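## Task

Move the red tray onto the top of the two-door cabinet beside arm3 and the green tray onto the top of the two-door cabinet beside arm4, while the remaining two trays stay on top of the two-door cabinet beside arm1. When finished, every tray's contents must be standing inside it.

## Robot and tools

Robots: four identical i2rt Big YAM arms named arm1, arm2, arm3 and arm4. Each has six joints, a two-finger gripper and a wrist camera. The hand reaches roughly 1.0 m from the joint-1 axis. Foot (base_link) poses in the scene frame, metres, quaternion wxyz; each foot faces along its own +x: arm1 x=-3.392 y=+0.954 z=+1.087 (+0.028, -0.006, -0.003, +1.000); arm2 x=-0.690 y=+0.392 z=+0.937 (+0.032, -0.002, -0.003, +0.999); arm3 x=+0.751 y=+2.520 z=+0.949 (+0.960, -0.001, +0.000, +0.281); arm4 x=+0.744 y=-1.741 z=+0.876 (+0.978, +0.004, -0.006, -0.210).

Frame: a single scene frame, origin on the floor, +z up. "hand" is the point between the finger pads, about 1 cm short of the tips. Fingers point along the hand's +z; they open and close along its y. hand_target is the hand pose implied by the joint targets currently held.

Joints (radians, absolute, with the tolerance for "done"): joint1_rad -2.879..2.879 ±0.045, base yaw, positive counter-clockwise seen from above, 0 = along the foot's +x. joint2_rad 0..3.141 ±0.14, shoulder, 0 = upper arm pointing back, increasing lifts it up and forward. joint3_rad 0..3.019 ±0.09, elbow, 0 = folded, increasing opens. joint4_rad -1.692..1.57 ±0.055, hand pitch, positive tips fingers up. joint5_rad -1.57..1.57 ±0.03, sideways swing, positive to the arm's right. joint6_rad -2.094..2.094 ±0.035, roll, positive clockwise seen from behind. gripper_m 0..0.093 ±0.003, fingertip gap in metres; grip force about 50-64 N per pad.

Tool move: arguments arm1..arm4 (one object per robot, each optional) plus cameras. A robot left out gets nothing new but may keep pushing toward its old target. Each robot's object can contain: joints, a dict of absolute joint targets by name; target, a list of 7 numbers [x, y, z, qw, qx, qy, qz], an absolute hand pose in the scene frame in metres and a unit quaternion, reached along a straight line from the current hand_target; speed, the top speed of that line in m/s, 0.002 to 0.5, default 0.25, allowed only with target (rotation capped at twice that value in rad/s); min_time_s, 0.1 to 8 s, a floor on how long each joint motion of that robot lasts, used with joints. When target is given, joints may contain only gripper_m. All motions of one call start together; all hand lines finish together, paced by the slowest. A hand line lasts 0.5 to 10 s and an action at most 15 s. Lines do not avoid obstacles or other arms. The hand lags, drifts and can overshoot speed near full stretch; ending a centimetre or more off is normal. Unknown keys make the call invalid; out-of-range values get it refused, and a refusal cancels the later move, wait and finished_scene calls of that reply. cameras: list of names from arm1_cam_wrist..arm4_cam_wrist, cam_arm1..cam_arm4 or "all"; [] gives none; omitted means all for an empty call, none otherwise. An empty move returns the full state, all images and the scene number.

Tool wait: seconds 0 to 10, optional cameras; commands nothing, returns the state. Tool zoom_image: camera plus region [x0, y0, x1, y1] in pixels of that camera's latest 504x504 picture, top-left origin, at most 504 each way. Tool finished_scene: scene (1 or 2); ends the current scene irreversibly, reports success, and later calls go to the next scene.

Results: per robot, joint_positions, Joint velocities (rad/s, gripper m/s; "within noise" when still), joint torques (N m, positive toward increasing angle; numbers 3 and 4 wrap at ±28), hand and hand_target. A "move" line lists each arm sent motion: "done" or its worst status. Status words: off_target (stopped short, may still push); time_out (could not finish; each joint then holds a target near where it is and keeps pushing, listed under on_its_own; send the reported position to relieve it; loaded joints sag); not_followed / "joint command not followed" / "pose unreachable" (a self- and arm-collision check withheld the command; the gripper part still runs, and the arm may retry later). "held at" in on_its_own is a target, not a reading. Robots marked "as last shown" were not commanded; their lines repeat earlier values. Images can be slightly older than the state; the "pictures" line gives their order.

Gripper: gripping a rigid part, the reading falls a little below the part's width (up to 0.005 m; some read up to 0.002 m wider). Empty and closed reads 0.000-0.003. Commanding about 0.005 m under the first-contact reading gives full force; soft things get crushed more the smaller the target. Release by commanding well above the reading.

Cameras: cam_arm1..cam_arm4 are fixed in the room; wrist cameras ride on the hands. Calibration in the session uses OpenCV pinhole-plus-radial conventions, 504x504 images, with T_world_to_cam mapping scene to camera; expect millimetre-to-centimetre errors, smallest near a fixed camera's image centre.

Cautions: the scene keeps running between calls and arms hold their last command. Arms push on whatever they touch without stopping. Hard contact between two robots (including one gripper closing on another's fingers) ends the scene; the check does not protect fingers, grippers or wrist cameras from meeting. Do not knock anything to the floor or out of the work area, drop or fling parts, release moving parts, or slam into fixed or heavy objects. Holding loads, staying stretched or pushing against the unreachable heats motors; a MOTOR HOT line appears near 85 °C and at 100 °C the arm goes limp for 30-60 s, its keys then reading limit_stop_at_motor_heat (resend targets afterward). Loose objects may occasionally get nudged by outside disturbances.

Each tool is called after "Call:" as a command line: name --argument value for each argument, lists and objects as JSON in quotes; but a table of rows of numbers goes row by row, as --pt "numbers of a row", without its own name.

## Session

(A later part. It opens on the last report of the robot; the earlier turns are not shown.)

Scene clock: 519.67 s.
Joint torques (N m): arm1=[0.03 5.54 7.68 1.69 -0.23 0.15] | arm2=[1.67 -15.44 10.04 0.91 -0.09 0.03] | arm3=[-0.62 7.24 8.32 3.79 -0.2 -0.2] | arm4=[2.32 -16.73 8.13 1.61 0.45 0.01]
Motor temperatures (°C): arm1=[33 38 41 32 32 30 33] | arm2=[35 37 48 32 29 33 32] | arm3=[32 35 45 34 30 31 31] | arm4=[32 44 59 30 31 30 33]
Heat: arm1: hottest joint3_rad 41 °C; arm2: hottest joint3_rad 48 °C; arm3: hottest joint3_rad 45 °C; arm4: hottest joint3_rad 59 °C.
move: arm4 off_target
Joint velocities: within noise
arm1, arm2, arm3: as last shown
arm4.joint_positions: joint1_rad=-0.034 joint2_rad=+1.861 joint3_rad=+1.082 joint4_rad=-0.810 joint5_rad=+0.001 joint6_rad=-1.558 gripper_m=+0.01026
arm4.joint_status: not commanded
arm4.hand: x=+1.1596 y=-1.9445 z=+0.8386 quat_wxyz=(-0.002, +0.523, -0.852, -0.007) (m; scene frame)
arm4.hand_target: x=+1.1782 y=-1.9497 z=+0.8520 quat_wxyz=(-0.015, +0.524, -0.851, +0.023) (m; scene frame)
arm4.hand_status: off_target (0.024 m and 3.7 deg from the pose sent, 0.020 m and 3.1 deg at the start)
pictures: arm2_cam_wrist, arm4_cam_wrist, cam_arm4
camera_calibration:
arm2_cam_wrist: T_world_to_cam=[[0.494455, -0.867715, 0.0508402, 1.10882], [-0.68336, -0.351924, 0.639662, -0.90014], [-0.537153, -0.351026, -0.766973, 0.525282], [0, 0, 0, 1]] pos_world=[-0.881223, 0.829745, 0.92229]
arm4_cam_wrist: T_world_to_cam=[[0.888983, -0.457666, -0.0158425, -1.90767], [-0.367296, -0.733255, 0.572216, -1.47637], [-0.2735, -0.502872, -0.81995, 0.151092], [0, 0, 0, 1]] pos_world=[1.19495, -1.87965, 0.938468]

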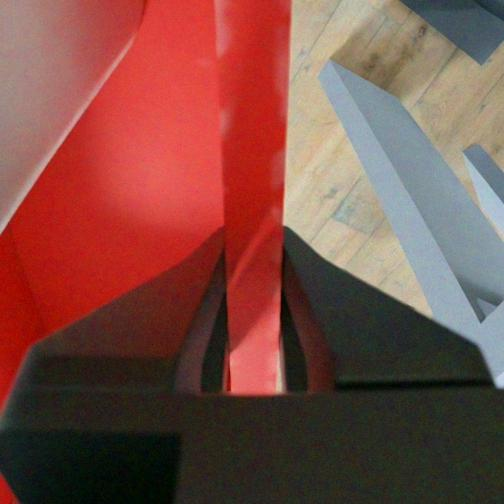

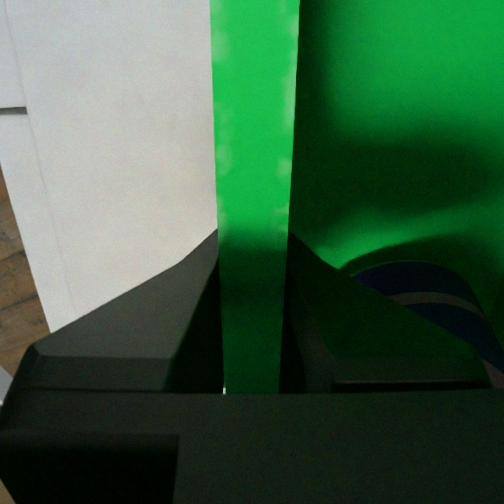

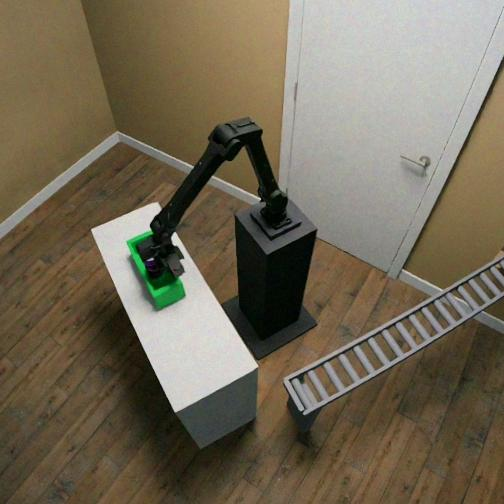

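Call:
move --arm4 '{"target": [1.178, -1.949, 0.838, -0.0125, 0.5247, -0.8513, 0.0205], "speed": 0.05}' --arm2 '{"target": [-0.977, 0.840, 0.835, -0.0435, -0.2538, 0.9673, 0.010], "speed": 0.1}'

Call:
move --arm4 '{"target": [1.177, -1.949, 0.826, -0.0105, 0.5247, -0.8513, 0.0175], "speed": 0.05}' --cameras '["arm4_cam_wrist", "arm2_cam_wrist"]'

Scene clock: 526.53 s.
Joint torques (N m): arm1=[0.03 5.54 7.69 1.7 -0.23 0.15] | arm2=[2.2 -16.09 10.67 0.61 -0.1 -0.03] | arm3=[-0.67 7.24 8.34 3.81 -0.2 -0.19] | arm4=[2.26 -17.08 7.66 1.76 0.4 0.05]
Motor temperatures (°C): arm1=[33 38 41 32 32 30 33] | arm2=[35 37 48 32 29 33 32] | arm3=[32 35 45 34 30 31 31] | arm4=[32 44 57 30 31 30 33]
Heat: arm1: hottest joint3_rad 41 °C; arm2: hottest joint3_rad 48 °C; arm3: hottest joint3_rad 45 °C; arm4: hottest joint3_rad 57 °C.
move: arm2 off_target; arm4 off_target
Joint velocities: within noise
arm1: as last shown
arm2.joint_positions: joint1_rad=-0.951 joint2_rad=+2.082 joint3_rad=+1.178 joint4_rad=-0.702 joint5_rad=-0.081 joint6_rad=+1.609 gripper_m=+0.01219
arm2.joint_status: not commanded
arm2.hand: x=-0.9611 y=+0.8053 z=+0.8177 quat_wxyz=(+0.031, +0.255, -0.966, +0.027) (m; scene frame)
arm2.hand_target: x=-0.9761 y=+0.8382 z=+0.8358 quat_wxyz=(+0.043, +0.254, -0.966, -0.010) (m; scene frame)
arm2.hand_status: off_target (0.042 m and 4.4 deg from the pose sent, 0.061 m and 4.8 deg at the start)
arm3.joint_positions: joint1_rad=-0.140 joint2_rad=+0.506 joint3_rad=+1.719 joint4_rad=-1.232 joint5_rad=+0.003 joint6_rad=+0.024 gripper_m=+0.09396
arm3.joint_status: not commanded
arm3.hand: x=+0.8475 y=+2.5650 z=+1.6749 quat_wxyz=(-0.682, +0.144, -0.700, -0.156) (m; scene frame)
arm3.hand_target: x=+0.8329 y=+2.5598 z=+1.6950 quat_wxyz=(-0.707, +0.151, -0.673, -0.157) (m; scene frame)
arm3.hand_status: not commanded
arm4.joint_positions: joint1_rad=-0.034 joint2_rad=+1.884 joint3_rad=+1.079 joint4_rad=-0.784 joint5_rad=+0.002 joint6_rad=-1.563 gripper_m=+0.01026
arm4.joint_status: not commanded
arm4.hand: x=+1.1603 y=-1.9450 z=+0.8275 quat_wxyz=(-0.002, +0.525, -0.851, -0.006) (m; scene frame)
arm4.hand_target: x=+1.1778 y=-1.9488 z=+0.8387 quat_wxyz=(-0.013, +0.527, -0.850, +0.020) (m; scene frame)
arm4.hand_status: off_target (0.021 m and 3.3 deg from the pose sent, 0.019 m and 3.3 deg at the start)
pictures: none

Scene clock: 527.50 s.
Joint torques (N m): arm1=[0.09 5.48 7.68 1.7 -0.23 0.15] | arm2=[1.73 -15.85 10.69 0.55 -0.08 0] | arm3=[-0.62 7.18 8.32 3.81 -0.2 -0.2] | arm4=[1.96 -14.86 7.5 1.89 0.13 0.16]
Motor temperatures (°C): arm1=[33 38 41 32 32 30 33] | arm2=[35 37 48 32 29 33 32] | arm3=[32 35 45 34 30 31 31] | arm4=[32 44 57 30 31 30 33]
Heat: arm1: hottest joint3_rad 41 °C; arm2: hottest joint3_rad 48 °C; arm3: hottest joint3_rad 45 °C; arm4: hottest joint3_rad 57 °C.
move: arm4 off_target
Joint velocities: within noise
arm1.joint_positions: joint1_rad=+1.020 joint2_rad=+0.536 joint3_rad=+1.730 joint4_rad=-1.187 joint5_rad=+0.006 joint6_rad=-0.020 gripper_m=+0.02995
arm1.joint_status: not commanded
arm1.hand: x=-3.4693 y=+0.8531 z=+1.8247 quat_wxyz=(+0.321, +0.626, +0.330, -0.629) (m; scene frame)
arm1.hand_target: x=-3.4662 y=+0.8574 z=+1.8290 quat_wxyz=(+0.327, +0.629, +0.323, -0.627) (m; scene frame)
arm1.hand_status: not commanded
arm2, arm3: as last shown
arm4.joint_positions: joint1_rad=-0.034 joint2_rad=+1.893 joint3_rad=+1.079 joint4_rad=-0.766 joint5_rad=+0.015 joint6_rad=-1.558 gripper_m=+0.01026
arm4.joint_status: not commanded
arm4.hand: x=+1.1620 y=-1.9482 z=+0.8234 quat_wxyz=(+0.001, +0.523, -0.852, +0.001) (m; scene frame)
arm4.hand_target: x=+1.1764 y=-1.9500 z=+0.8263 quat_wxyz=(-0.008, +0.523, -0.852, +0.019) (m; scene frame)
arm4.hand_status: off_target (0.015 m and 2.3 deg from the pose sent, 0.017 m and 2.9 deg at the start)
pictures: arm2_cam_wrist, arm4_cam_wrist
camera_calibration:
arm2_cam_wrist: T_world_to_cam=[[0.493319, -0.868705, 0.0445968, 1.13684], [-0.681788, -0.354316, 0.64002, -0.889221], [-0.540187, -0.346139, -0.767063, 0.50918], [0, 0, 0, 1]] pos_world=[-0.892032, 0.84876, 0.908993]
arm4_cam_wrist: T_world_to_cam=[[0.88897, -0.457921, -0.00639443, -1.91994], [-0.368599, -0.723713, 0.583416, -1.45871], [-0.271787, -0.516283, -0.812148, 0.102867], [0, 0, 0, 1]] pos_world=[1.19705, -1.88176, 0.922301]

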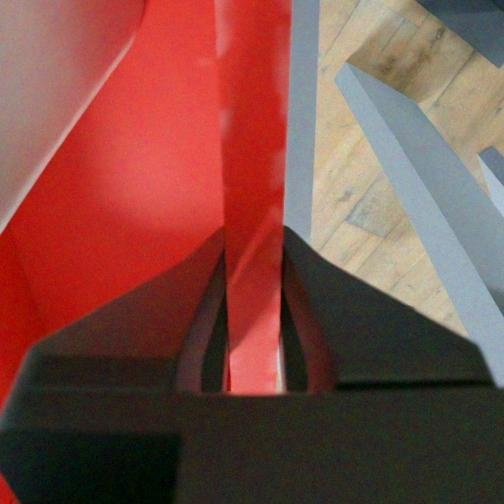

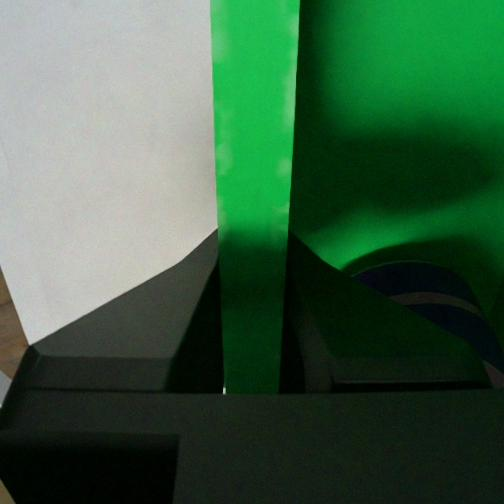

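Call:
move --arm4 '{"target": [1.175, -1.949, 0.816, -0.006, 0.5247, -0.8513, 0.009], "speed": 0.05}' --arm2 '{"target": [-0.979, 0.844, 0.808, -0.0445, -0.2538, 0.9673, 0.022], "speed": 0.08}' --cameras '["arm4_cam_wrist", "arm2_cam_wrist"]'

Scene clock: 539.43 s.
Joint torques (N m): arm1=[0.03 5.54 7.68 1.68 -0.23 0.15] | arm2=[1.85 -16.21 9.91 1.02 0.12 -0.01] | arm3=[-0.62 7.3 8.31 3.81 -0.2 -0.2] | arm4=[2.61 -13.1 7.79 1.95 -0.07 0.04]
Motor temperatures (°C): arm1=[33 38 41 32 32 30 33] | arm2=[35 39 50 32 29 33 32] | arm3=[32 35 45 34 30 31 31] | arm4=[32 44 57 30 31 30 34]
Heat: arm1: hottest joint3_rad 41 °C; arm2: hottest joint3_rad 50 °C; arm3: hottest joint3_rad 45 °C; arm4: hottest joint3_rad 57 °C.
move: arm2 off_target; arm4 off_target
Joint velocities: within noise
arm1, arm3: as last shown
arm2.joint_positions: joint1_rad=-0.951 joint2_rad=+2.139 joint3_rad=+1.178 joint4_rad=-0.630 joint5_rad=-0.081 joint6_rad=+1.609 gripper_m=+0.01219
arm2.joint_status: not commanded
arm2.hand: x=-0.9625 y=+0.8079 z=+0.7904 quat_wxyz=(+0.033, +0.255, -0.966, +0.019) (m; scene frame)
arm2.hand_target: x=-0.9781 y=+0.8423 z=+0.8091 quat_wxyz=(+0.044, +0.254, -0.966, -0.022) (m; scene frame)
arm2.hand_status: off_target (0.043 m and 4.9 deg from the pose sent, 0.044 m and 5.8 deg at the start)
arm4.joint_positions: joint1_rad=-0.034 joint2_rad=+1.896 joint3_rad=+1.079 joint4_rad=-0.766 joint5_rad=+0.015 joint6_rad=-1.558 gripper_m=+0.01026
arm4.joint_status: not commanded
arm4.hand: x=+1.1615 y=-1.9479 z=+0.8221 quat_wxyz=(+0.002, +0.523, -0.852, +0.000) (m; scene frame)
arm4.hand_target: x=+1.1741 y=-1.9492 z=+0.8157 quat_wxyz=(-0.005, +0.525, -0.851, +0.009) (m; scene frame)
arm4.hand_status: off_target (0.015 m and 1.4 deg from the pose sent, 0.015 m and 1.2 deg at the start)
pictures: arm2_cam_wrist, arm4_cam_wrist
camera_calibration:
arm2_cam_wrist: T_world_to_cam=[[0.493664, -0.869159, 0.029317, 1.15374], [-0.676549, -0.362647, 0.640912, -0.860734], [-0.546423, -0.336229, -0.767054, 0.47424], [0, 0, 0, 1]] pos_world=[-0.89275, 0.850089, 0.881599]
arm4_cam_wrist: T_world_to_cam=[[0.888984, -0.457839, -0.00948763, -1.91669], [-0.366928, -0.724553, 0.583426, -1.46141], [-0.27399, -0.515176, -0.812111, 0.106461], [0, 0, 0, 1]] pos_world=[1.19685, -1.88156, 0.920897]

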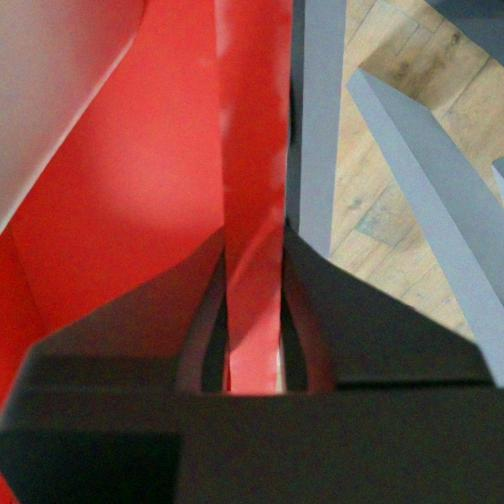

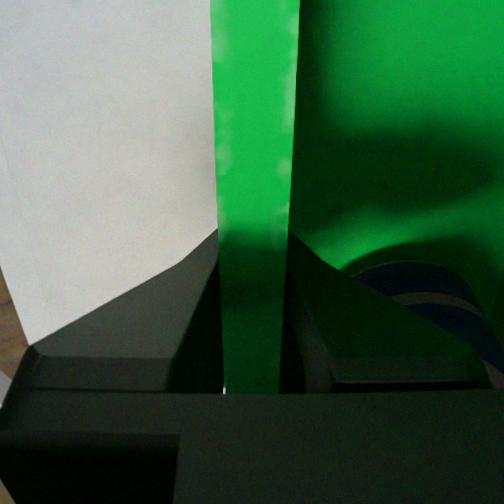

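Call:
move --arm4 '{"joints": {"gripper_m": 0.05}}' --arm2 '{"target": [-0.976, 0.838, 0.790, -0.0443, -0.2538, 0.9673, 0.020], "speed": 0.06}' --cameras '["arm4_cam_wrist", "arm2_cam_wrist"]'

Scene clock: 545.33 s.
Joint torques (N m): arm1=[0.03 5.54 7.68 1.7 -0.23 0.15] | arm2=[2.32 -16.15 8.54 1.06 0.09 0.01] | arm3=[-0.56 7.3 8.32 3.81 -0.2 -0.19] | arm4=[2.14 -13.16 7.76 1.31 -0.05 0.04]
Motor temperatures (°C): arm1=[33 38 41 32 32 30 33] | arm2=[35 39 50 32 29 33 32] | arm3=[32 35 45 34 30 31 31] | arm4=[32 43 57 30 31 30 34]
Heat: arm1: hottest joint3_rad 41 °C; arm2: hottest joint3_rad 50 °C; arm3: hottest joint3_rad 45 °C; arm4: hottest joint3_rad 57 °C.
move: arm2 off_target; arm4 done
Joint velocities: within noise
arm1, arm3: as last shown
arm2.joint_positions: joint1_rad=-0.951 joint2_rad=+2.168 joint3_rad=+1.178 joint4_rad=-0.589 joint5_rad=-0.081 joint6_rad=+1.609 gripper_m=+0.01219
arm2.joint_status: not commanded
arm2.hand: x=-0.9635 y=+0.8096 z=+0.7763 quat_wxyz=(+0.035, +0.256, -0.966, +0.014) (m; scene frame)
arm2.hand_target: x=-0.9756 y=+0.8371 z=+0.7905 quat_wxyz=(+0.044, +0.254, -0.966, -0.020) (m; scene frame)
arm2.hand_status: off_target (0.034 m and 4.0 deg from the pose sent, 0.033 m and 4.7 deg at the start)
arm4.joint_positions: joint1_rad=-0.031 joint2_rad=+1.898 joint3_rad=+1.079 joint4_rad=-0.752 joint5_rad=+0.016 joint6_rad=-1.569 gripper_m=+0.04991
arm4.joint_status: all done
arm4.hand: x=+1.1648 y=-1.9482 z=+0.8214 quat_wxyz=(-0.001, +0.529, -0.848, +0.005) (m; scene frame)
arm4.hand_target: x=+1.1749 y=-1.9482 z=+0.8160 quat_wxyz=(-0.004, +0.531, -0.848, +0.010) (m; scene frame)
arm4.hand_status: not commanded
pictures: arm2_cam_wrist, arm4_cam_wrist
camera_calibration:
arm2_cam_wrist: T_world_to_cam=[[0.493927, -0.869336, 0.0170687, 1.16603], [-0.672363, -0.36942, 0.641449, -0.84258], [-0.551329, -0.328306, -0.766976, 0.452341], [0, 0, 0, 1]] pos_world=[-0.893065, 0.850913, 0.867504]
arm4_cam_wrist: T_world_to_cam=[[0.895163, -0.44573, 0.00281322, -1.91356], [-0.363078, -0.725481, 0.584681, -1.46736], [-0.258569, -0.524406, -0.811258, 0.0700089], [0, 0, 0, 1]] pos_world=[1.19828, -1.88076, 0.920115]

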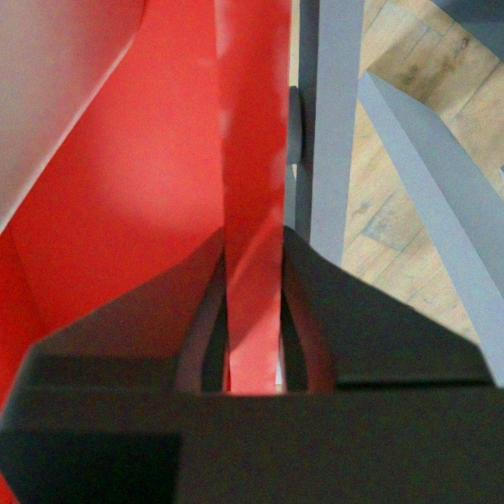

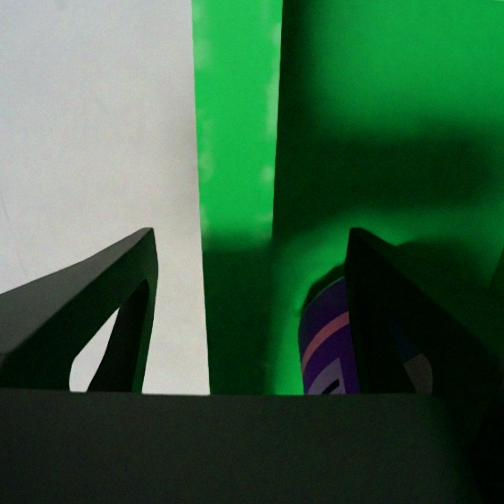

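Call:
move --arm4 '{"target": [1.1755, -1.949, 0.95, -0.004, 0.529, -0.8485, 0.008], "speed": 0.1}' --arm2 '{"target": [-0.974, 0.834, 0.774, -0.0438, -0.2538, 0.9673, 0.016], "speed": 0.06}'

Call:
move --arm4 '{"joints": {"joint1_rad": -0.05, "joint2_rad": 0.5, "joint3_rad": 1.75, "joint4_rad": -1.2, "joint5_rad": 0, "joint6_rad": 0}, "min_time_s": 4}' --arm2 '{"target": [-0.972, 0.831, 0.762, -0.0430, -0.2538, 0.9673, 0.011], "speed": 0.06}' --cameras '["arm2_cam_wrist", "cam_arm4"]'

Scene clock: 553.00 s.
Joint torques (N m): arm1=[0.09 5.54 7.69 1.7 -0.23 0.16] | arm2=[2.37 -15.97 8.2 1.18 0.06 0.03] | arm3=[-0.62 7.3 8.31 3.79 -0.2 -0.2] | arm4=[2.49 -15.03 11.63 0.03 -0.14 0.1]
Motor temperatures (°C): arm1=[33 38 41 32 32 30 33] | arm2=[35 40 50 32 29 33 32] | arm3=[32 35 45 34 30 31 31] | arm4=[32 43 57 30 31 30 33]
Heat: arm1: hottest joint3_rad 41 °C; arm2: hottest joint3_rad 50 °C; arm3: hottest joint3_rad 45 °C; arm4: hottest joint3_rad 57 °C.
move: arm2 off_target; arm4 off_target
Joint velocities: within noise
arm1, arm3: as last shown
arm2.joint_positions: joint1_rad=-0.951 joint2_rad=+2.194 joint3_rad=+1.178 joint4_rad=-0.563 joint5_rad=-0.081 joint6_rad=+1.609 gripper_m=+0.01219
arm2.joint_status: not commanded
arm2.hand: x=-0.9627 y=+0.8085 z=+0.7639 quat_wxyz=(+0.035, +0.256, -0.966, +0.014) (m; scene frame)
arm2.hand_target: x=-0.9737 y=+0.8333 z=+0.7746 quat_wxyz=(+0.044, +0.254, -0.966, -0.016) (m; scene frame)
arm2.hand_status: off_target (0.030 m and 3.5 deg from the pose sent, 0.027 m and 3.5 deg at the start)
arm4.joint_positions: joint1_rad=-0.034 joint2_rad=+1.717 joint3_rad=+1.175 joint4_rad=-1.059 joint5_rad=+0.016 joint6_rad=-1.569 gripper_m=+0.04992
arm4.joint_status: not commanded
arm4.hand: x=+1.1587 y=-1.9483 z=+0.9316 quat_wxyz=(+0.007, +0.528, -0.849, -0.007) (m; scene frame)
arm4.hand_target: x=+1.1753 y=-1.9506 z=+0.9497 quat_wxyz=(-0.004, +0.528, -0.849, +0.008) (m; scene frame)
arm4.hand_status: off_target (0.025 m and 2.1 deg from the pose sent, 0.129 m and 0.5 deg at the start)
pictures: none

Scene clock: 557.77 s.
Joint torques (N m): arm1=[0.09 5.54 7.69 1.7 -0.23 0.15] | arm2=[1.9 -15.27 8.03 1.07 0.08 0.02] | arm3=[-0.62 7.3 8.35 3.81 -0.2 -0.2] | arm4=[-0.09 8.06 5.64 1.78 -0.03 0.23]
Motor temperatures (°C): arm1=[33 38 41 32 32 30 33] | arm2=[35 40 50 32 29 33 32] | arm3=[32 35 45 34 30 31 31] | arm4=[32 43 58 30 31 30 33]
Heat: arm1: hottest joint3_rad 41 °C; arm2: hottest joint3_rad 50 °C; arm3: hottest joint3_rad 45 °C; arm4: hottest joint3_rad 58 °C.
move: arm2 off_target; arm4 done
Joint velocities: within noise
arm1, arm3: as last shown
arm2.joint_positions: joint1_rad=-0.951 joint2_rad=+2.204 joint3_rad=+1.178 joint4_rad=-0.549 joint5_rad=-0.082 joint6_rad=+1.600 gripper_m=+0.01219
arm2.joint_status: not commanded
arm2.hand: x=-0.9633 y=+0.8089 z=+0.7595 quat_wxyz=(+0.037, +0.260, -0.965, +0.011) (m; scene frame)
arm2.hand_target: x=-0.9718 y=+0.8305 z=+0.7630 quat_wxyz=(+0.043, +0.258, -0.965, -0.011) (m; scene frame)
arm2.hand_status: off_target (0.024 m and 2.8 deg from the pose sent, 0.024 m and 3.0 deg at the start)
arm4.joint_positions: joint1_rad=-0.025 joint2_rad=+0.488 joint3_rad=+1.735 joint4_rad=-1.183 joint5_rad=+0.002 joint6_rad=-0.021 gripper_m=+0.04993
arm4.joint_status: all done
arm4.hand: x=+0.8129 y=-1.7841 z=+1.6233 quat_wxyz=(-0.714, -0.149, -0.664, +0.167) (m; scene frame)
arm4.hand_target: x=+0.8087 y=-1.7829 z=+1.6243 quat_wxyz=(-0.713, -0.160, -0.663, +0.163) (m; scene frame)
arm4.hand_status: not commanded
pictures: arm2_cam_wrist, cam_arm4
camera_calibration:
arm2_cam_wrist: T_world_to_cam=[[0.501888, -0.864851, 0.0118636, 1.17359], [-0.666333, -0.377866, 0.64282, -0.820359], [-0.551461, -0.330528, -0.765926, 0.440237], [0, 0, 0, 1]] pos_world=[-0.892869, 0.850505, 0.850609]

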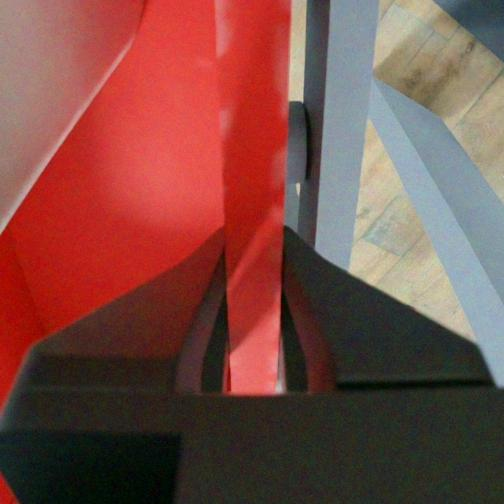

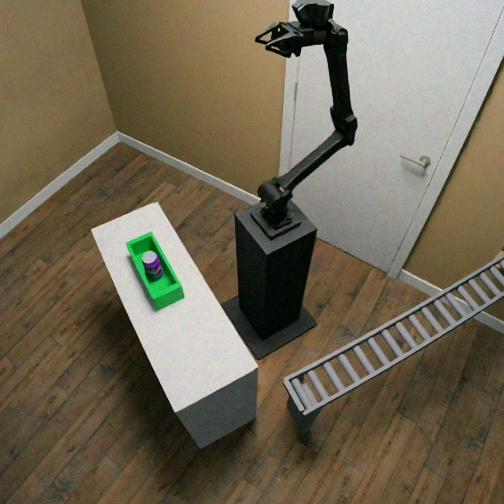

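Call:
move --arm2 '{"target": [-0.971, 0.828, 0.748, -0.0415, -0.2538, 0.9673, 0.006], "speed": 0.06}' --arm3 '{"joints": {"joint1_rad": -1.53}, "min_time_s": 3}'

Call:
move --arm2 '{"target": [-0.971, 0.827, 0.737, -0.040, -0.2538, 0.9673, 0.003], "speed": 0.06}' --cameras '["arm2_cam_wrist", "cam_arm3"]'

Scene clock: 563.77 s.
Joint torques (N m): arm1=[0.09 5.54 7.69 1.7 -0.23 0.15] | arm2=[2.26 -12.69 8.34 1.05 0.11 0.11] | arm3=[-2.08 7.3 8.29 3.79 -0.17 -0.19] | arm4=[-1.08 7.94 5.46 2.04 -0.03 0.15]
Motor temperatures (°C): arm1=[33 38 41 32 32 30 33] | arm2=[35 40 49 32 29 33 32] | arm3=[32 35 45 34 30 31 31] | arm4=[32 42 57 30 31 30 33]
Heat: arm1: hottest joint3_rad 41 °C; arm2: hottest joint3_rad 49 °C; arm3: hottest joint3_rad 45 °C; arm4: hottest joint3_rad 57 °C.
move: arm2 off_target; arm3 done
Joint velocities: within noise
arm1, arm4: as last shown
arm2.joint_positions: joint1_rad=-0.951 joint2_rad=+2.213 joint3_rad=+1.178 joint4_rad=-0.530 joint5_rad=-0.082 joint6_rad=+1.600 gripper_m=+0.01219
arm2.joint_status: not commanded
arm2.hand: x=-0.9641 y=+0.8104 z=+0.7551 quat_wxyz=(+0.038, +0.260, -0.965, +0.007) (m; scene frame)
arm2.hand_target: x=-0.9707 y=+0.8275 z=+0.7487 quat_wxyz=(+0.041, +0.254, -0.966, -0.007) (m; scene frame)
arm2.hand_status: off_target (0.020 m and 1.7 deg from the pose sent, 0.024 m and 2.2 deg at the start)
arm3.joint_positions: joint1_rad=-1.520 joint2_rad=+0.506 joint3_rad=+1.719 joint4_rad=-1.232 joint5_rad=+0.009 joint6_rad=+0.022 gripper_m=+0.09396
arm3.joint_status: all done
arm3.hand: x=+0.8107 y=+2.4348 z=+1.6751 quat_wxyz=(-0.625, -0.336, -0.629, +0.317) (m; scene frame)
arm3.hand_target: x=+0.8014 y=+2.4471 z=+1.6952 quat_wxyz=(-0.642, -0.320, -0.610, +0.338) (m; scene frame)
arm3.hand_status: not commanded
pictures: none

Scene clock: 564.73 s.
Joint torques (N m): arm1=[0.09 5.54 7.68 1.7 -0.23 0.15] | arm2=[1.9 -12.04 8.79 1.32 0.11 0.14] | arm3=[-2.02 7.36 8.32 3.82 -0.17 -0.19] | arm4=[-1.32 8.18 5.67 1.62 -0.04 0.27]
Motor temperatures (°C): arm1=[33 38 41 32 32 30 33] | arm2=[35 40 49 32 29 33 32] | arm3=[32 35 45 34 30 31 31] | arm4=[32 42 56 30 31 30 33]
Heat: arm1: hottest joint3_rad 41 °C; arm2: hottest joint3_rad 49 °C; arm3: hottest joint3_rad 45 °C; arm4: hottest joint3_rad 56 °C.
move: arm2 off_target
Joint velocities: within noise
arm1, arm3, arm4: as last shown
arm2.joint_positions: joint1_rad=-0.953 joint2_rad=+2.217 joint3_rad=+1.182 joint4_rad=-0.526 joint5_rad=-0.082 joint6_rad=+1.600 gripper_m=+0.01219
arm2.joint_status: not commanded
arm2.hand: x=-0.9643 y=+0.8120 z=+0.7535 quat_wxyz=(+0.038, +0.260, -0.965, +0.005) (m; scene frame)
arm2.hand_target: x=-0.9697 y=+0.8263 z=+0.7379 quat_wxyz=(+0.040, +0.253, -0.967, -0.003) (m; scene frame)
arm2.hand_status: off_target (0.023 m and 1.2 deg from the pose sent, 0.026 m and 1.4 deg at the start)
arm3.hand_target: x=+0.8014 y=+2.4471 z=+1.6952 quat_wxyz=(-0.642, -0.320, -0.610, +0.337) (m; scene frame)
pictures: arm2_cam_wrist, cam_arm3
camera_calibration:
arm2_cam_wrist: T_world_to_cam=[[0.500669, -0.865639, -0.000423893, 1.18567], [-0.662729, -0.383625, 0.643135, -0.808115], [-0.556885, -0.321717, -0.765753, 0.423615], [0, 0, 0, 1]] pos_world=[-0.893285, 0.852632, 0.844614]

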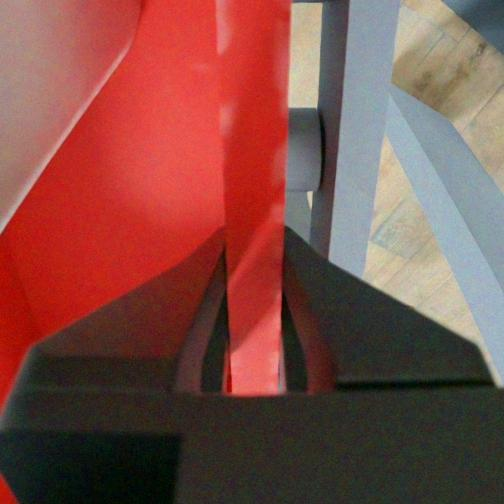

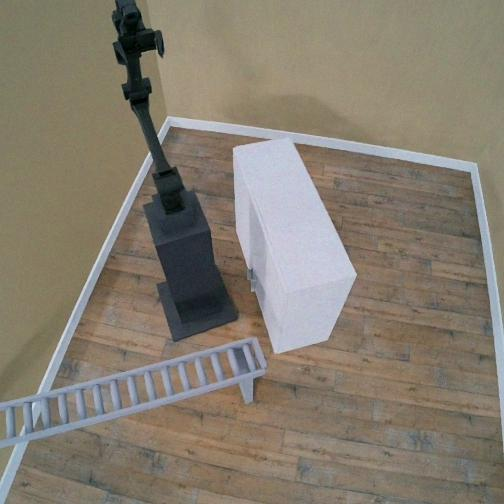

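Call:
move --arm2 '{"target": [-0.925, 0.840, 0.93, -0.040, -0.2538, 0.9673, 0.003], "speed": 0.5, "joints": {"gripper_m": 0.03}}' --arm3 '{"target": [1.10, 2.015, 1.04, 0.2741, 0.4391, 0.8435, -0.1427], "speed": 0.5}' --cameras '["arm2_cam_wrist", "cam_arm2", "cam_arm3"]'

Scene clock: 574.97 s.
Joint torques (N m): arm1=[0.09 5.48 7.69 1.7 -0.23 0.15] | arm2=[2.08 -14.21 10.13 -0.25 -0.06 -0.12] | arm3=[-1.85 -13.45 13.96 2.66 0.02 -0.2] | arm4=[-0.56 8.35 5.68 1.77 -0.02 0.22]
Motor temperatures (°C): arm1=[33 38 41 32 32 30 32] | arm2=[35 40 48 32 29 33 32] | arm3=[32 35 46 34 30 31 31] | arm4=[32 40 55 30 31 30 32]
Heat: arm1: hottest joint3_rad 41 °C; arm2: hottest joint3_rad 48 °C; arm3: hottest joint3_rad 46 °C; arm4: hottest joint3_rad 55 °C.
move: arm2 off_target; arm3 off_target
Joint velocities: within noise
arm1, arm4: as last shown
arm2.joint_positions: joint1_rad=-1.039 joint2_rad=+1.875 joint3_rad=+1.188 joint4_rad=-0.880 joint5_rad=-0.082 joint6_rad=+1.537 gripper_m=+0.02992
arm2.joint_status: all done
arm2.hand: x=-0.9256 y=+0.8287 z=+0.9195 quat_wxyz=(+0.038, +0.248, -0.968, +0.005) (m; scene frame)
arm2.hand_target: x=-0.9272 y=+0.8409 z=+0.9290 quat_wxyz=(+0.041, +0.255, -0.966, -0.003) (m; scene frame)
arm2.hand_status: off_target (0.015 m and 1.2 deg from the pose sent, 0.183 m and 1.2 deg at the start)
arm3.joint_positions: joint1_rad=-1.525 joint2_rad=+1.703 joint3_rad=+1.099 joint4_rad=-0.411 joint5_rad=-0.009 joint6_rad=+0.016 gripper_m=+0.09397
arm3.joint_status: not commanded
arm3.hand: x=+1.0894 y=+2.0442 z=+1.0190 quat_wxyz=(-0.247, -0.448, -0.851, +0.121) (m; scene frame)
arm3.hand_target: x=+1.1011 y=+2.0214 z=+1.0372 quat_wxyz=(-0.270, -0.436, -0.847, +0.139) (m; scene frame)
arm3.hand_status: off_target (0.038 m and 4.2 deg from the pose sent, 0.814 m and 53.0 deg at the start; pose on its path clipped on 26 of 91 steps)
pictures: arm2_cam_wrist, cam_arm2, cam_arm3
camera_calibration:
arm2_cam_wrist: T_world_to_cam=[[0.480456, -0.877019, 0.000451569, 1.17067], [-0.671892, -0.367751, 0.6429, -0.904228], [-0.563669, -0.309188, -0.76595, 0.561151], [0, 0, 0, 1]] pos_world=[-0.853696, 0.867672, 1.01061]

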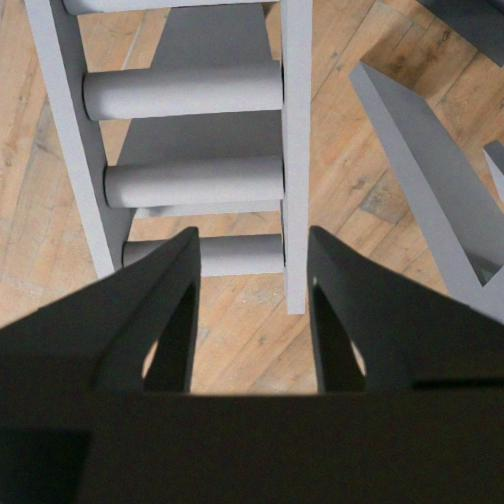

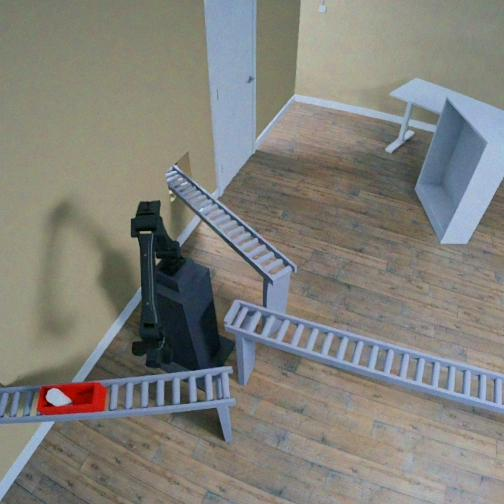

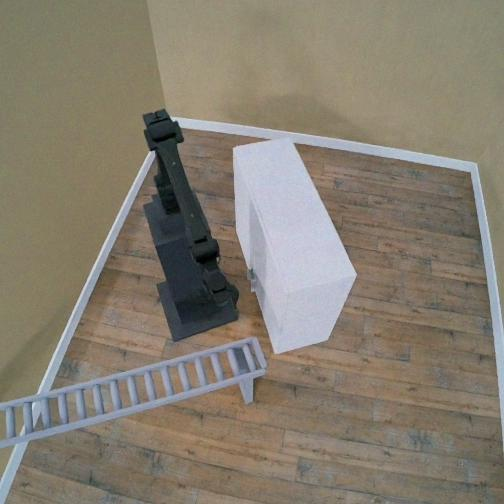

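Call:
zoom_image --camera "cam_arm2" --region '[0, 350, 140, 450]'

Call:
move --cameras '["cam_arm2", "arm3_cam_wrist", "cam_arm3"]'

Scaled by 3.600 from the camera's 504x504 image, which has a finer 720x720 frame.

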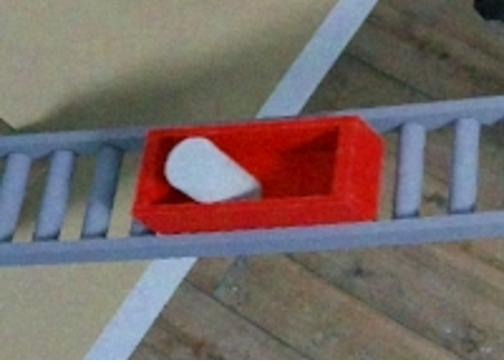

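Scene clock: 576.60 s.
Joint torques (N m): arm1=[0.09 5.54 7.69 1.7 -0.23 0.15] | arm2=[2.32 -14.62 10.22 -0.34 -0.02 -0.16] | arm3=[-1.79 -13.74 13.96 2.69 0.03 -0.2] | arm4=[-0.03 8.88 5.53 1.73 -0.11 0.17]
Motor temperatures (°C): arm1=[33 38 41 32 32 30 32] | arm2=[35 40 48 32 29 33 32] | arm3=[32 36 46 34 30 31 31] | arm4=[32 40 55 30 31 30 32]
Heat: arm1: hottest joint3_rad 41 °C; arm2: hottest joint3_rad 48 °C; arm3: hottest joint3_rad 46 °C; arm4: hottest joint3_rad 55 °C.
Joint velocities: within noise
arm1.joint_positions: joint1_rad=+1.020 joint2_rad=+0.536 joint3_rad=+1.730 joint4_rad=-1.187 joint5_rad=+0.006 joint6_rad=-0.020 gripper_m=+0.02995
arm1.joint_status: not commanded
arm1.hand: x=-3.4693 y=+0.8531 z=+1.8247 quat_wxyz=(+0.321, +0.626, +0.330, -0.629) (m; scene frame)
arm1.hand_target: x=-3.4662 y=+0.8574 z=+1.8290 quat_wxyz=(+0.327, +0.629, +0.323, -0.627) (m; scene frame)
arm1.hand_status: not commanded
arm2.joint_positions: joint1_rad=-1.039 joint2_rad=+1.875 joint3_rad=+1.188 joint4_rad=-0.880 joint5_rad=-0.082 joint6_rad=+1.537 gripper_m=+0.02992
arm2.joint_status: all done
arm2.hand: x=-0.9256 y=+0.8287 z=+0.9195 quat_wxyz=(+0.038, +0.248, -0.968, +0.005) (m; scene frame)
arm2.hand_target: x=-0.9272 y=+0.8409 z=+0.9290 quat_wxyz=(+0.041, +0.255, -0.966, -0.003) (m; scene frame)
arm2.hand_status: off_target (0.015 m and 1.2 deg from the pose sent, 0.183 m and 1.2 deg at the start)
arm3.joint_positions: joint1_rad=-1.525 joint2_rad=+1.703 joint3_rad=+1.099 joint4_rad=-0.411 joint5_rad=-0.009 joint6_rad=+0.016 gripper_m=+0.09397
arm3.joint_status: not commanded
arm3.hand: x=+1.0894 y=+2.0442 z=+1.0190 quat_wxyz=(-0.247, -0.448, -0.851, +0.121) (m; scene frame)
arm3.hand_target: x=+1.1011 y=+2.0214 z=+1.0372 quat_wxyz=(-0.270, -0.436, -0.847, +0.139) (m; scene frame)
arm3.hand_status: off_target (0.038 m and 4.2 deg from the pose sent, 0.814 m and 53.0 deg at the start; pose on its path clipped on 26 of 91 steps)
arm4.joint_positions: joint1_rad=-0.025 joint2_rad=+0.488 joint3_rad=+1.735 joint4_rad=-1.183 joint5_rad=+0.002 joint6_rad=-0.021 gripper_m=+0.04993
arm4.joint_status: not commanded
arm4.hand: x=+0.8129 y=-1.7841 z=+1.6233 quat_wxyz=(-0.714, -0.149, -0.664, +0.167) (m; scene frame)
arm4.hand_target: x=+0.8087 y=-1.7829 z=+1.6243 quat_wxyz=(-0.713, -0.160, -0.663, +0.163) (m; scene frame)
arm4.hand_status: not commanded
pictures: arm3_cam_wrist, cam_arm2, cam_arm3
camera_calibration:
arm3_cam_wrist: T_world_to_cam=[[-0.825079, -0.564349, -0.0274594, 2.08205], [-0.564774, 0.822327, 0.0693367, -1.13364], [-0.0165495, 0.0727167, -0.997215, 1.00869], [0, 0, 0, 1]] pos_world=[1.0943, 2.03388, 1.14166]

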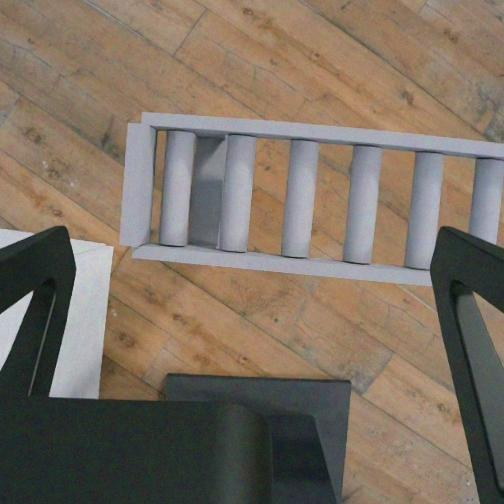

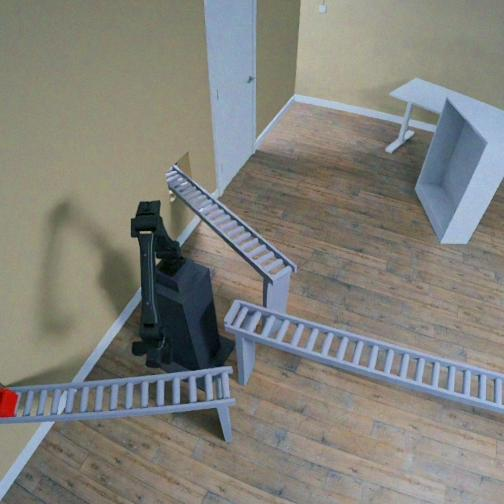

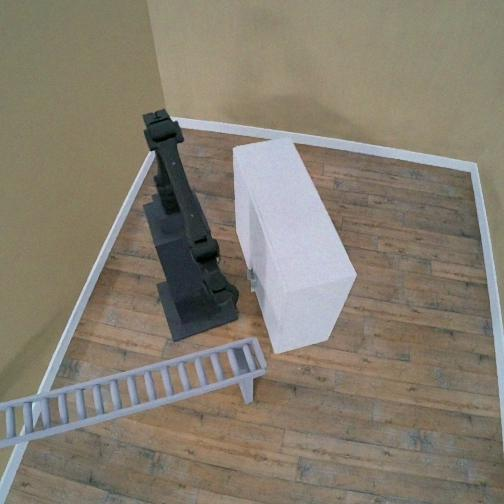

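Call:
move --arm2 '{"joints": {"joint1_rad": -1.0, "joint2_rad": 0.55, "joint3_rad": 1.75, "joint4_rad": -1.2, "joint5_rad": 0, "joint6_rad": 0}, "min_time_s": 4}' --cameras '["arm3_cam_wrist", "cam_arm3"]'

Scene clock: 586.73 s.
Joint torques (N m): arm1=[0.03 5.54 7.71 1.7 -0.23 0.15] | arm2=[3.14 7.36 7.84 1.21 0.21 -0.17] | arm3=[-1.79 -13.86 13.98 2.67 0.03 -0.2] | arm4=[0.26 8.59 5.6 1.78 -0.09 0.19]
Motor temperatures (°C): arm1=[33 38 41 32 32 30 32] | arm2=[35 39 49 32 29 33 32] | arm3=[32 37 50 34 30 31 31] | arm4=[32 39 54 30 31 30 32]
Heat: arm1: hottest joint3_rad 41 °C; arm2: hottest joint3_rad 49 °C; arm3: hottest joint3_rad 50 °C; arm4: hottest joint3_rad 54 °C.
move: arm2 done
Joint velocities: within noise
arm1, arm3, arm4: as last shown
arm2.joint_positions: joint1_rad=-1.022 joint2_rad=+0.535 joint3_rad=+1.726 joint4_rad=-1.184 joint5_rad=-0.006 joint6_rad=+0.032 gripper_m=+0.02993
arm2.joint_status: all done
arm2.hand: x=-0.7486 y=+0.4945 z=+1.6754 quat_wxyz=(-0.357, +0.598, -0.370, -0.614) (m; scene frame)
arm2.hand_target: x=-0.7457 y=+0.4886 z=+1.6798 quat_wxyz=(-0.363, +0.602, -0.361, -0.612) (m; scene frame)
arm2.hand_status: not commanded
pictures: arm3_cam_wrist, cam_arm3
camera_calibration:
arm3_cam_wrist: T_world_to_cam=[[-0.825079, -0.564349, -0.0274594, 2.08205], [-0.564774, 0.822327, 0.0693367, -1.13364], [-0.0165495, 0.0727167, -0.997215, 1.00869], [0, 0, 0, 1]] pos_world=[1.0943, 2.03388, 1.14166]

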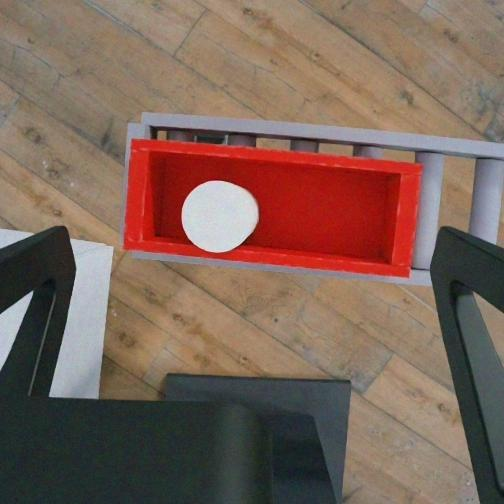

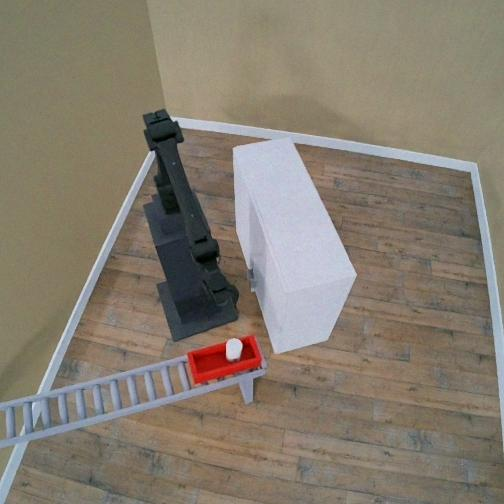

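Call:
zoom_image --camera "cam_arm3" --region '[190, 110, 390, 370]'

Call:
move --arm3 '{"target": [1.062, 2.055, 0.70, -0.0372, -0.2519, 0.9670, -0.0097], "speed": 0.4, "joints": {"gripper_m": 0.05}}' --cameras '["arm3_cam_wrist"]'

Scaled by 1.938 from the camera's 504x504 image, which has a finer 720x720 frame.

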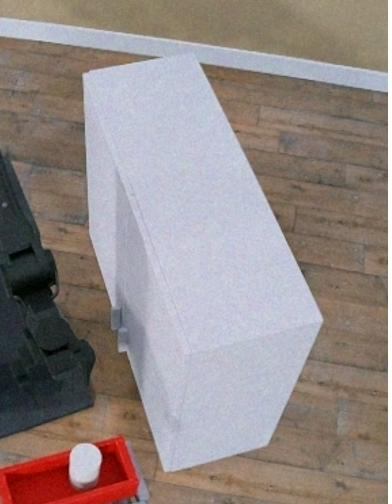

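Scene clock: 602.30 s.
Joint torques (N m): arm1=[0.09 5.54 7.69 1.72 -0.23 0.15] | arm2=[3.31 7.65 7.92 1.21 0.21 -0.16] | arm3=[-0.97 -18.84 7.95 -0.43 0.02 -0.17] | arm4=[-0.38 8.18 5.65 1.84 -0.01 0.22]
Motor temperatures (°C): arm1=[33 38 41 32 32 30 32] | arm2=[35 38 48 32 29 33 31] | arm3=[32 38 53 34 30 31 31] | arm4=[32 39 53 30 31 30 32]
Heat: arm1: hottest joint3_rad 41 °C; arm2: hottest joint3_rad 48 °C; arm3: hottest joint3_rad 53 °C; arm4: hottest joint3_rad 53 °C.
move: arm3 off_target
Joint velocities: within noise
arm1, arm4: as last shown
arm2.joint_positions: joint1_rad=-1.022 joint2_rad=+0.535 joint3_rad=+1.726 joint4_rad=-1.184 joint5_rad=-0.006 joint6_rad=+0.030 gripper_m=+0.02993
arm2.joint_status: not commanded
arm2.hand: x=-0.7486 y=+0.4945 z=+1.6754 quat_wxyz=(-0.358, +0.599, -0.369, -0.614) (m; scene frame)
arm2.hand_target: x=-0.7457 y=+0.4886 z=+1.6798 quat_wxyz=(-0.363, +0.603, -0.361, -0.612) (m; scene frame)
arm2.hand_status: not commanded
arm3.joint_positions: joint1_rad=-1.531 joint2_rad=+2.428 joint3_rad=+1.401 joint4_rad=-0.552 joint5_rad=+0.083 joint6_rad=-1.440 gripper_m=+0.05007
arm3.joint_status: all done
arm3.hand: x=+1.0527 y=+2.0621 z=+0.7023 quat_wxyz=(+0.040, +0.237, -0.971, +0.012) (m; scene frame)
arm3.hand_target: x=+1.0597 y=+2.0562 z=+0.7025 quat_wxyz=(+0.042, +0.251, -0.967, +0.013) (m; scene frame)
arm3.hand_status: off_target (0.012 m and 1.8 deg from the pose sent, 0.320 m and 90.8 deg at the start)
pictures: arm3_cam_wrist
camera_calibration:
arm3_cam_wrist: T_world_to_cam=[[0.449286, -0.893386, -0.00174959, 1.37216], [-0.676635, -0.341559, 0.652306, 0.961265], [-0.583359, -0.291888, -0.757954, 1.87134], [0, 0, 0, 1]] pos_world=[1.1256, 2.10042, 0.79375]

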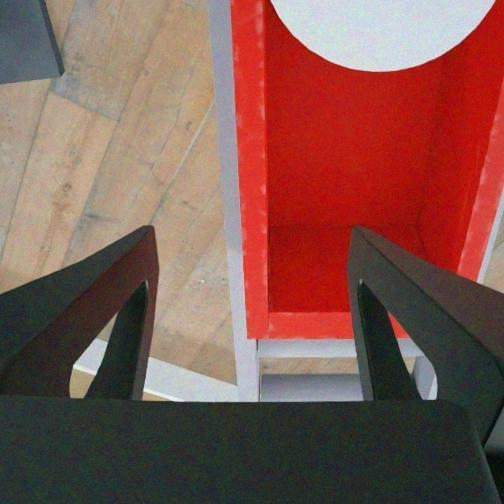

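Call:
move --arm3 '{"target": [1.041, 2.045, 0.66, -0.0372, -0.2519, 0.9670, -0.0097], "speed": 0.15}'

Call:
move --arm3 '{"target": [1.041, 2.0465, 0.571, -0.0372, -0.2519, 0.9670, -0.0097], "speed": 0.1}' --cameras '["arm3_cam_wrist"]'

Scene clock: 627.07 s.
Joint torques (N m): arm1=[0.09 5.54 7.69 1.72 -0.23 0.15] | arm2=[3.66 7.82 7.94 1.32 0.2 -0.15] | arm3=[-1.38 -19.19 7.24 1.2 -0.25 -0.18] | arm4=[-0.09 7.71 5.59 1.88 -0.03 0.2]
Motor temperatures (°C): arm1=[33 38 41 32 32 30 32] | arm2=[35 36 47 32 29 33 31] | arm3=[32 41 51 34 30 31 31] | arm4=[32 38 51 30 31 30 32]
Heat: arm1: hottest joint3_rad 41 °C; arm2: hottest joint3_rad 47 °C; arm3: hottest joint3_rad 51 °C; arm4: hottest joint3_rad 51 °C.
move: arm3 off_target
Joint velocities: within noise
arm1, arm2, arm4: as last shown
arm3.joint_positions: joint1_rad=-1.574 joint2_rad=+2.520 joint3_rad=+1.441 joint4_rad=-0.536 joint5_rad=+0.078 joint6_rad=-1.484 gripper_m=+0.05007
arm3.joint_status: not commanded
arm3.hand: x=+1.0284 y=+2.0578 z=+0.6614 quat_wxyz=(+0.044, +0.238, -0.970, -0.007) (m; scene frame)
arm3.hand_target: x=+1.0366 y=+2.0430 z=+0.6606 quat_wxyz=(+0.037, +0.247, -0.968, +0.010) (m; scene frame)
arm3.hand_status: off_target (0.018 m and 2.7 deg from the pose sent, 0.047 m and 1.8 deg at the start)
pictures: none

Scene clock: 628.87 s.
Joint torques (N m): arm1=[0.09 5.54 7.69 1.7 -0.23 0.15] | arm2=[2.78 8.35 7.95 1.18 0.19 -0.17] | arm3=[-0.73 -18.96 6.41 1.13 -0.21 -0.19] | arm4=[-0.44 8.53 5.41 1.74 -0.1 0.23]
Motor temperatures (°C): arm1=[33 38 41 32 32 30 32] | arm2=[35 36 47 32 29 33 31] | arm3=[32 41 51 34 30 31 31] | arm4=[32 38 51 30 31 30 32]
Heat: arm1: hottest joint3_rad 41 °C; arm2: hottest joint3_rad 47 °C; arm3: hottest joint3_rad 51 °C; arm4: hottest joint3_rad 51 °C.
move: arm3 off_target
Joint velocities: within noise
arm1, arm2, arm4: as last shown
arm3.joint_positions: joint1_rad=-1.574 joint2_rad=+2.721 joint3_rad=+1.570 joint4_rad=-0.454 joint5_rad=+0.078 joint6_rad=-1.484 gripper_m=+0.05007
arm3.joint_status: not commanded
arm3.hand: x=+1.0303 y=+2.0547 z=+0.5765 quat_wxyz=(+0.043, +0.238, -0.970, -0.003) (m; scene frame)
arm3.hand_target: x=+1.0405 y=+2.0472 z=+0.5717 quat_wxyz=(+0.037, +0.252, -0.967, +0.010) (m; scene frame)
arm3.hand_status: off_target (0.015 m and 2.3 deg from the pose sent, 0.092 m and 2.7 deg at the start)
pictures: arm3_cam_wrist
camera_calibration:
arm3_cam_wrist: T_world_to_cam=[[0.450193, -0.892361, -0.031906, 1.38971], [-0.668486, -0.360507, 0.650508, 1.05723], [-0.59199, -0.271525, -0.758829, 1.72837], [0, 0, 0, 1]] pos_world=[1.10428, 2.09055, 0.668141]

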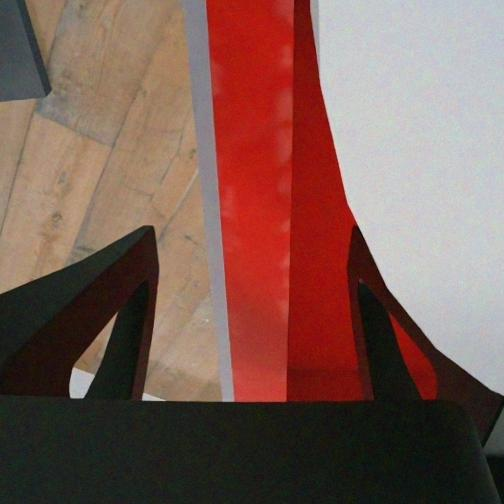

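Call:
move --arm3 '{"target": [1.040, 2.0468, 0.560, -0.0372, -0.2519, 0.9670, -0.0097], "speed": 0.05}'

Call:
move --arm3 '{"joints": {"gripper_m": 0.004}}'

Call:
move --arm3 '{"target": [1.041, 2.046, 0.63, -0.0372, -0.2519, 0.9670, -0.0097], "speed": 0.1}' --cameras '["arm3_cam_wrist", "cam_arm3"]'

Scene clock: 633.00 s.
Joint torques (N m): arm1=[0.09 5.54 7.69 1.7 -0.23 0.15] | arm2=[3.49 7.59 8.12 1.16 0.23 -0.18] | arm3=[-1.44 -18.78 6.39 1.18 -0.17 -0.19] | arm4=[-0.44 8.88 5.53 1.66 -0.07 0.15]
Motor temperatures (°C): arm1=[33 38 41 32 32 30 32] | arm2=[35 36 46 32 29 33 31] | arm3=[32 42 50 34 30 31 31] | arm4=[32 38 51 30 31 30 32]
Heat: arm1: hottest joint3_rad 41 °C; arm2: hottest joint3_rad 46 °C; arm3: hottest joint3_rad 50 °C; arm4: hottest joint3_rad 51 °C.
move: arm3 off_target
Joint velocities: within noise
arm1, arm2, arm4: as last shown
arm3.joint_positions: joint1_rad=-1.574 joint2_rad=+2.744 joint3_rad=+1.590 joint4_rad=-0.447 joint5_rad=+0.071 joint6_rad=-1.495 gripper_m=+0.05007
arm3.joint_status: not commanded
arm3.hand: x=+1.0325 y=+2.0536 z=+0.5672 quat_wxyz=(+0.038, +0.243, -0.969, -0.002) (m; scene frame)
arm3.hand_target: x=+1.0408 y=+2.0476 z=+0.5599 quat_wxyz=(+0.034, +0.257, -0.966, +0.009) (m; scene frame)
arm3.hand_status: off_target (0.012 m and 1.7 deg from the pose sent, 0.021 m and 2.3 deg at the start)
pictures: none

Scene clock: 633.73 s.
Joint torques (N m): arm1=[0.09 5.54 7.69 1.7 -0.23 0.15] | arm2=[3.25 7.94 7.94 1.25 0.21 -0.15] | arm3=[-1.08 -18.55 6.22 1.07 -0.23 -0.07] | arm4=[-0.26 8.29 5.48 1.68 0.01 0.23]
Motor temperatures (°C): arm1=[33 38 41 32 32 30 32] | arm2=[35 36 46 32 29 33 31] | arm3=[32 42 50 34 30 31 31] | arm4=[32 38 51 30 31 30 32]
Heat: arm1: hottest joint3_rad 41 °C; arm2: hottest joint3_rad 46 °C; arm3: hottest joint3_rad 50 °C; arm4: hottest joint3_rad 51 °C.
move: arm3 off_target
Joint velocities: within noise
arm1, arm2, arm4: as last shown
arm3.joint_positions: joint1_rad=-1.571 joint2_rad=+2.741 joint3_rad=+1.593 joint4_rad=-0.445 joint5_rad=+0.078 joint6_rad=-1.509 gripper_m=+0.01266
arm3.joint_status: gripper_m off_target (ended at +0.01269, target +0.00400)
arm3.hand: x=+1.0349 y=+2.0506 z=+0.5694 quat_wxyz=(+0.041, +0.251, -0.967, +0.002) (m; scene frame)
arm3.hand_target: x=+1.0413 y=+2.0477 z=+0.5602 quat_wxyz=(+0.037, +0.259, -0.965, +0.010) (m; scene frame)
arm3.hand_status: not commanded
pictures: none

Scene clock: 635.07 s.
Joint torques (N m): arm1=[0.03 5.54 7.69 1.7 -0.23 0.15] | arm2=[3.37 7.77 7.95 1.22 0.21 -0.19] | arm3=[-1.08 -24 4.21 -0.29 -0.27 0.1] | arm4=[-0.44 8.82 5.76 1.72 -0.06 0.24]
Motor temperatures (°C): arm1=[33 38 41 32 32 30 32] | arm2=[35 36 46 32 29 33 31] | arm3=[32 42 50 34 30 31 32] | arm4=[32 38 51 30 31 30 32]
Heat: arm1: hottest joint3_rad 41 °C; arm2: hottest joint3_rad 46 °C; arm3: hottest joint3_rad 50 °C; arm4: hottest joint3_rad 51 °C.
move: arm3 off_target
Joint velocities: within noise
arm1, arm2, arm4: as last shown
arm3.joint_positions: joint1_rad=-1.565 joint2_rad=+2.646 joint3_rad=+1.508 joint4_rad=-0.468 joint5_rad=+0.080 joint6_rad=-1.512 gripper_m=+0.01250
arm3.joint_status: not commanded
arm3.hand: x=+1.0326 y=+2.0599 z=+0.6065 quat_wxyz=(+0.044, +0.256, -0.966, -0.003) (m; scene frame)
arm3.hand_target: x=+1.0439 y=+2.0476 z=+0.6291 quat_wxyz=(+0.037, +0.254, -0.966, +0.010) (m; scene frame)
arm3.hand_status: off_target (0.029 m and 1.7 deg from the pose sent, 0.061 m and 0.9 deg at the start)
pictures: arm3_cam_wrist, cam_arm3
camera_calibration:
arm3_cam_wrist: T_world_to_cam=[[0.482619, -0.875172, -0.0339708, 1.32657], [-0.653632, -0.385724, 0.651139, 1.07738], [-0.582962, -0.292047, -0.758198, 1.78647], [0, 0, 0, 1]] pos_world=[1.10542, 2.09828, 0.698042]

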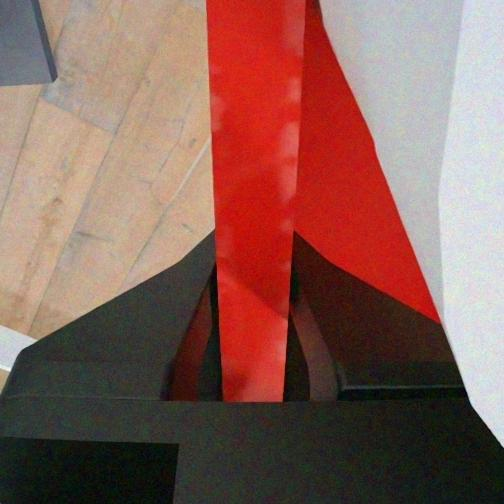

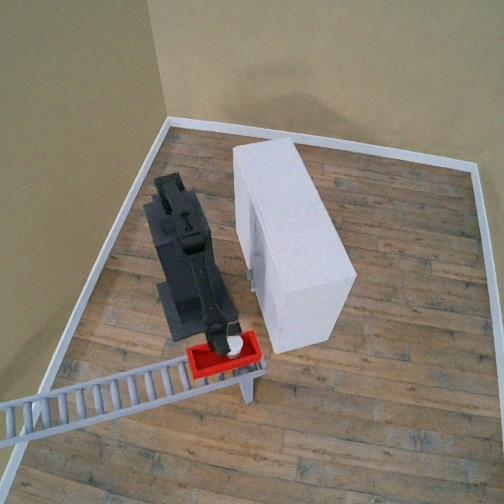

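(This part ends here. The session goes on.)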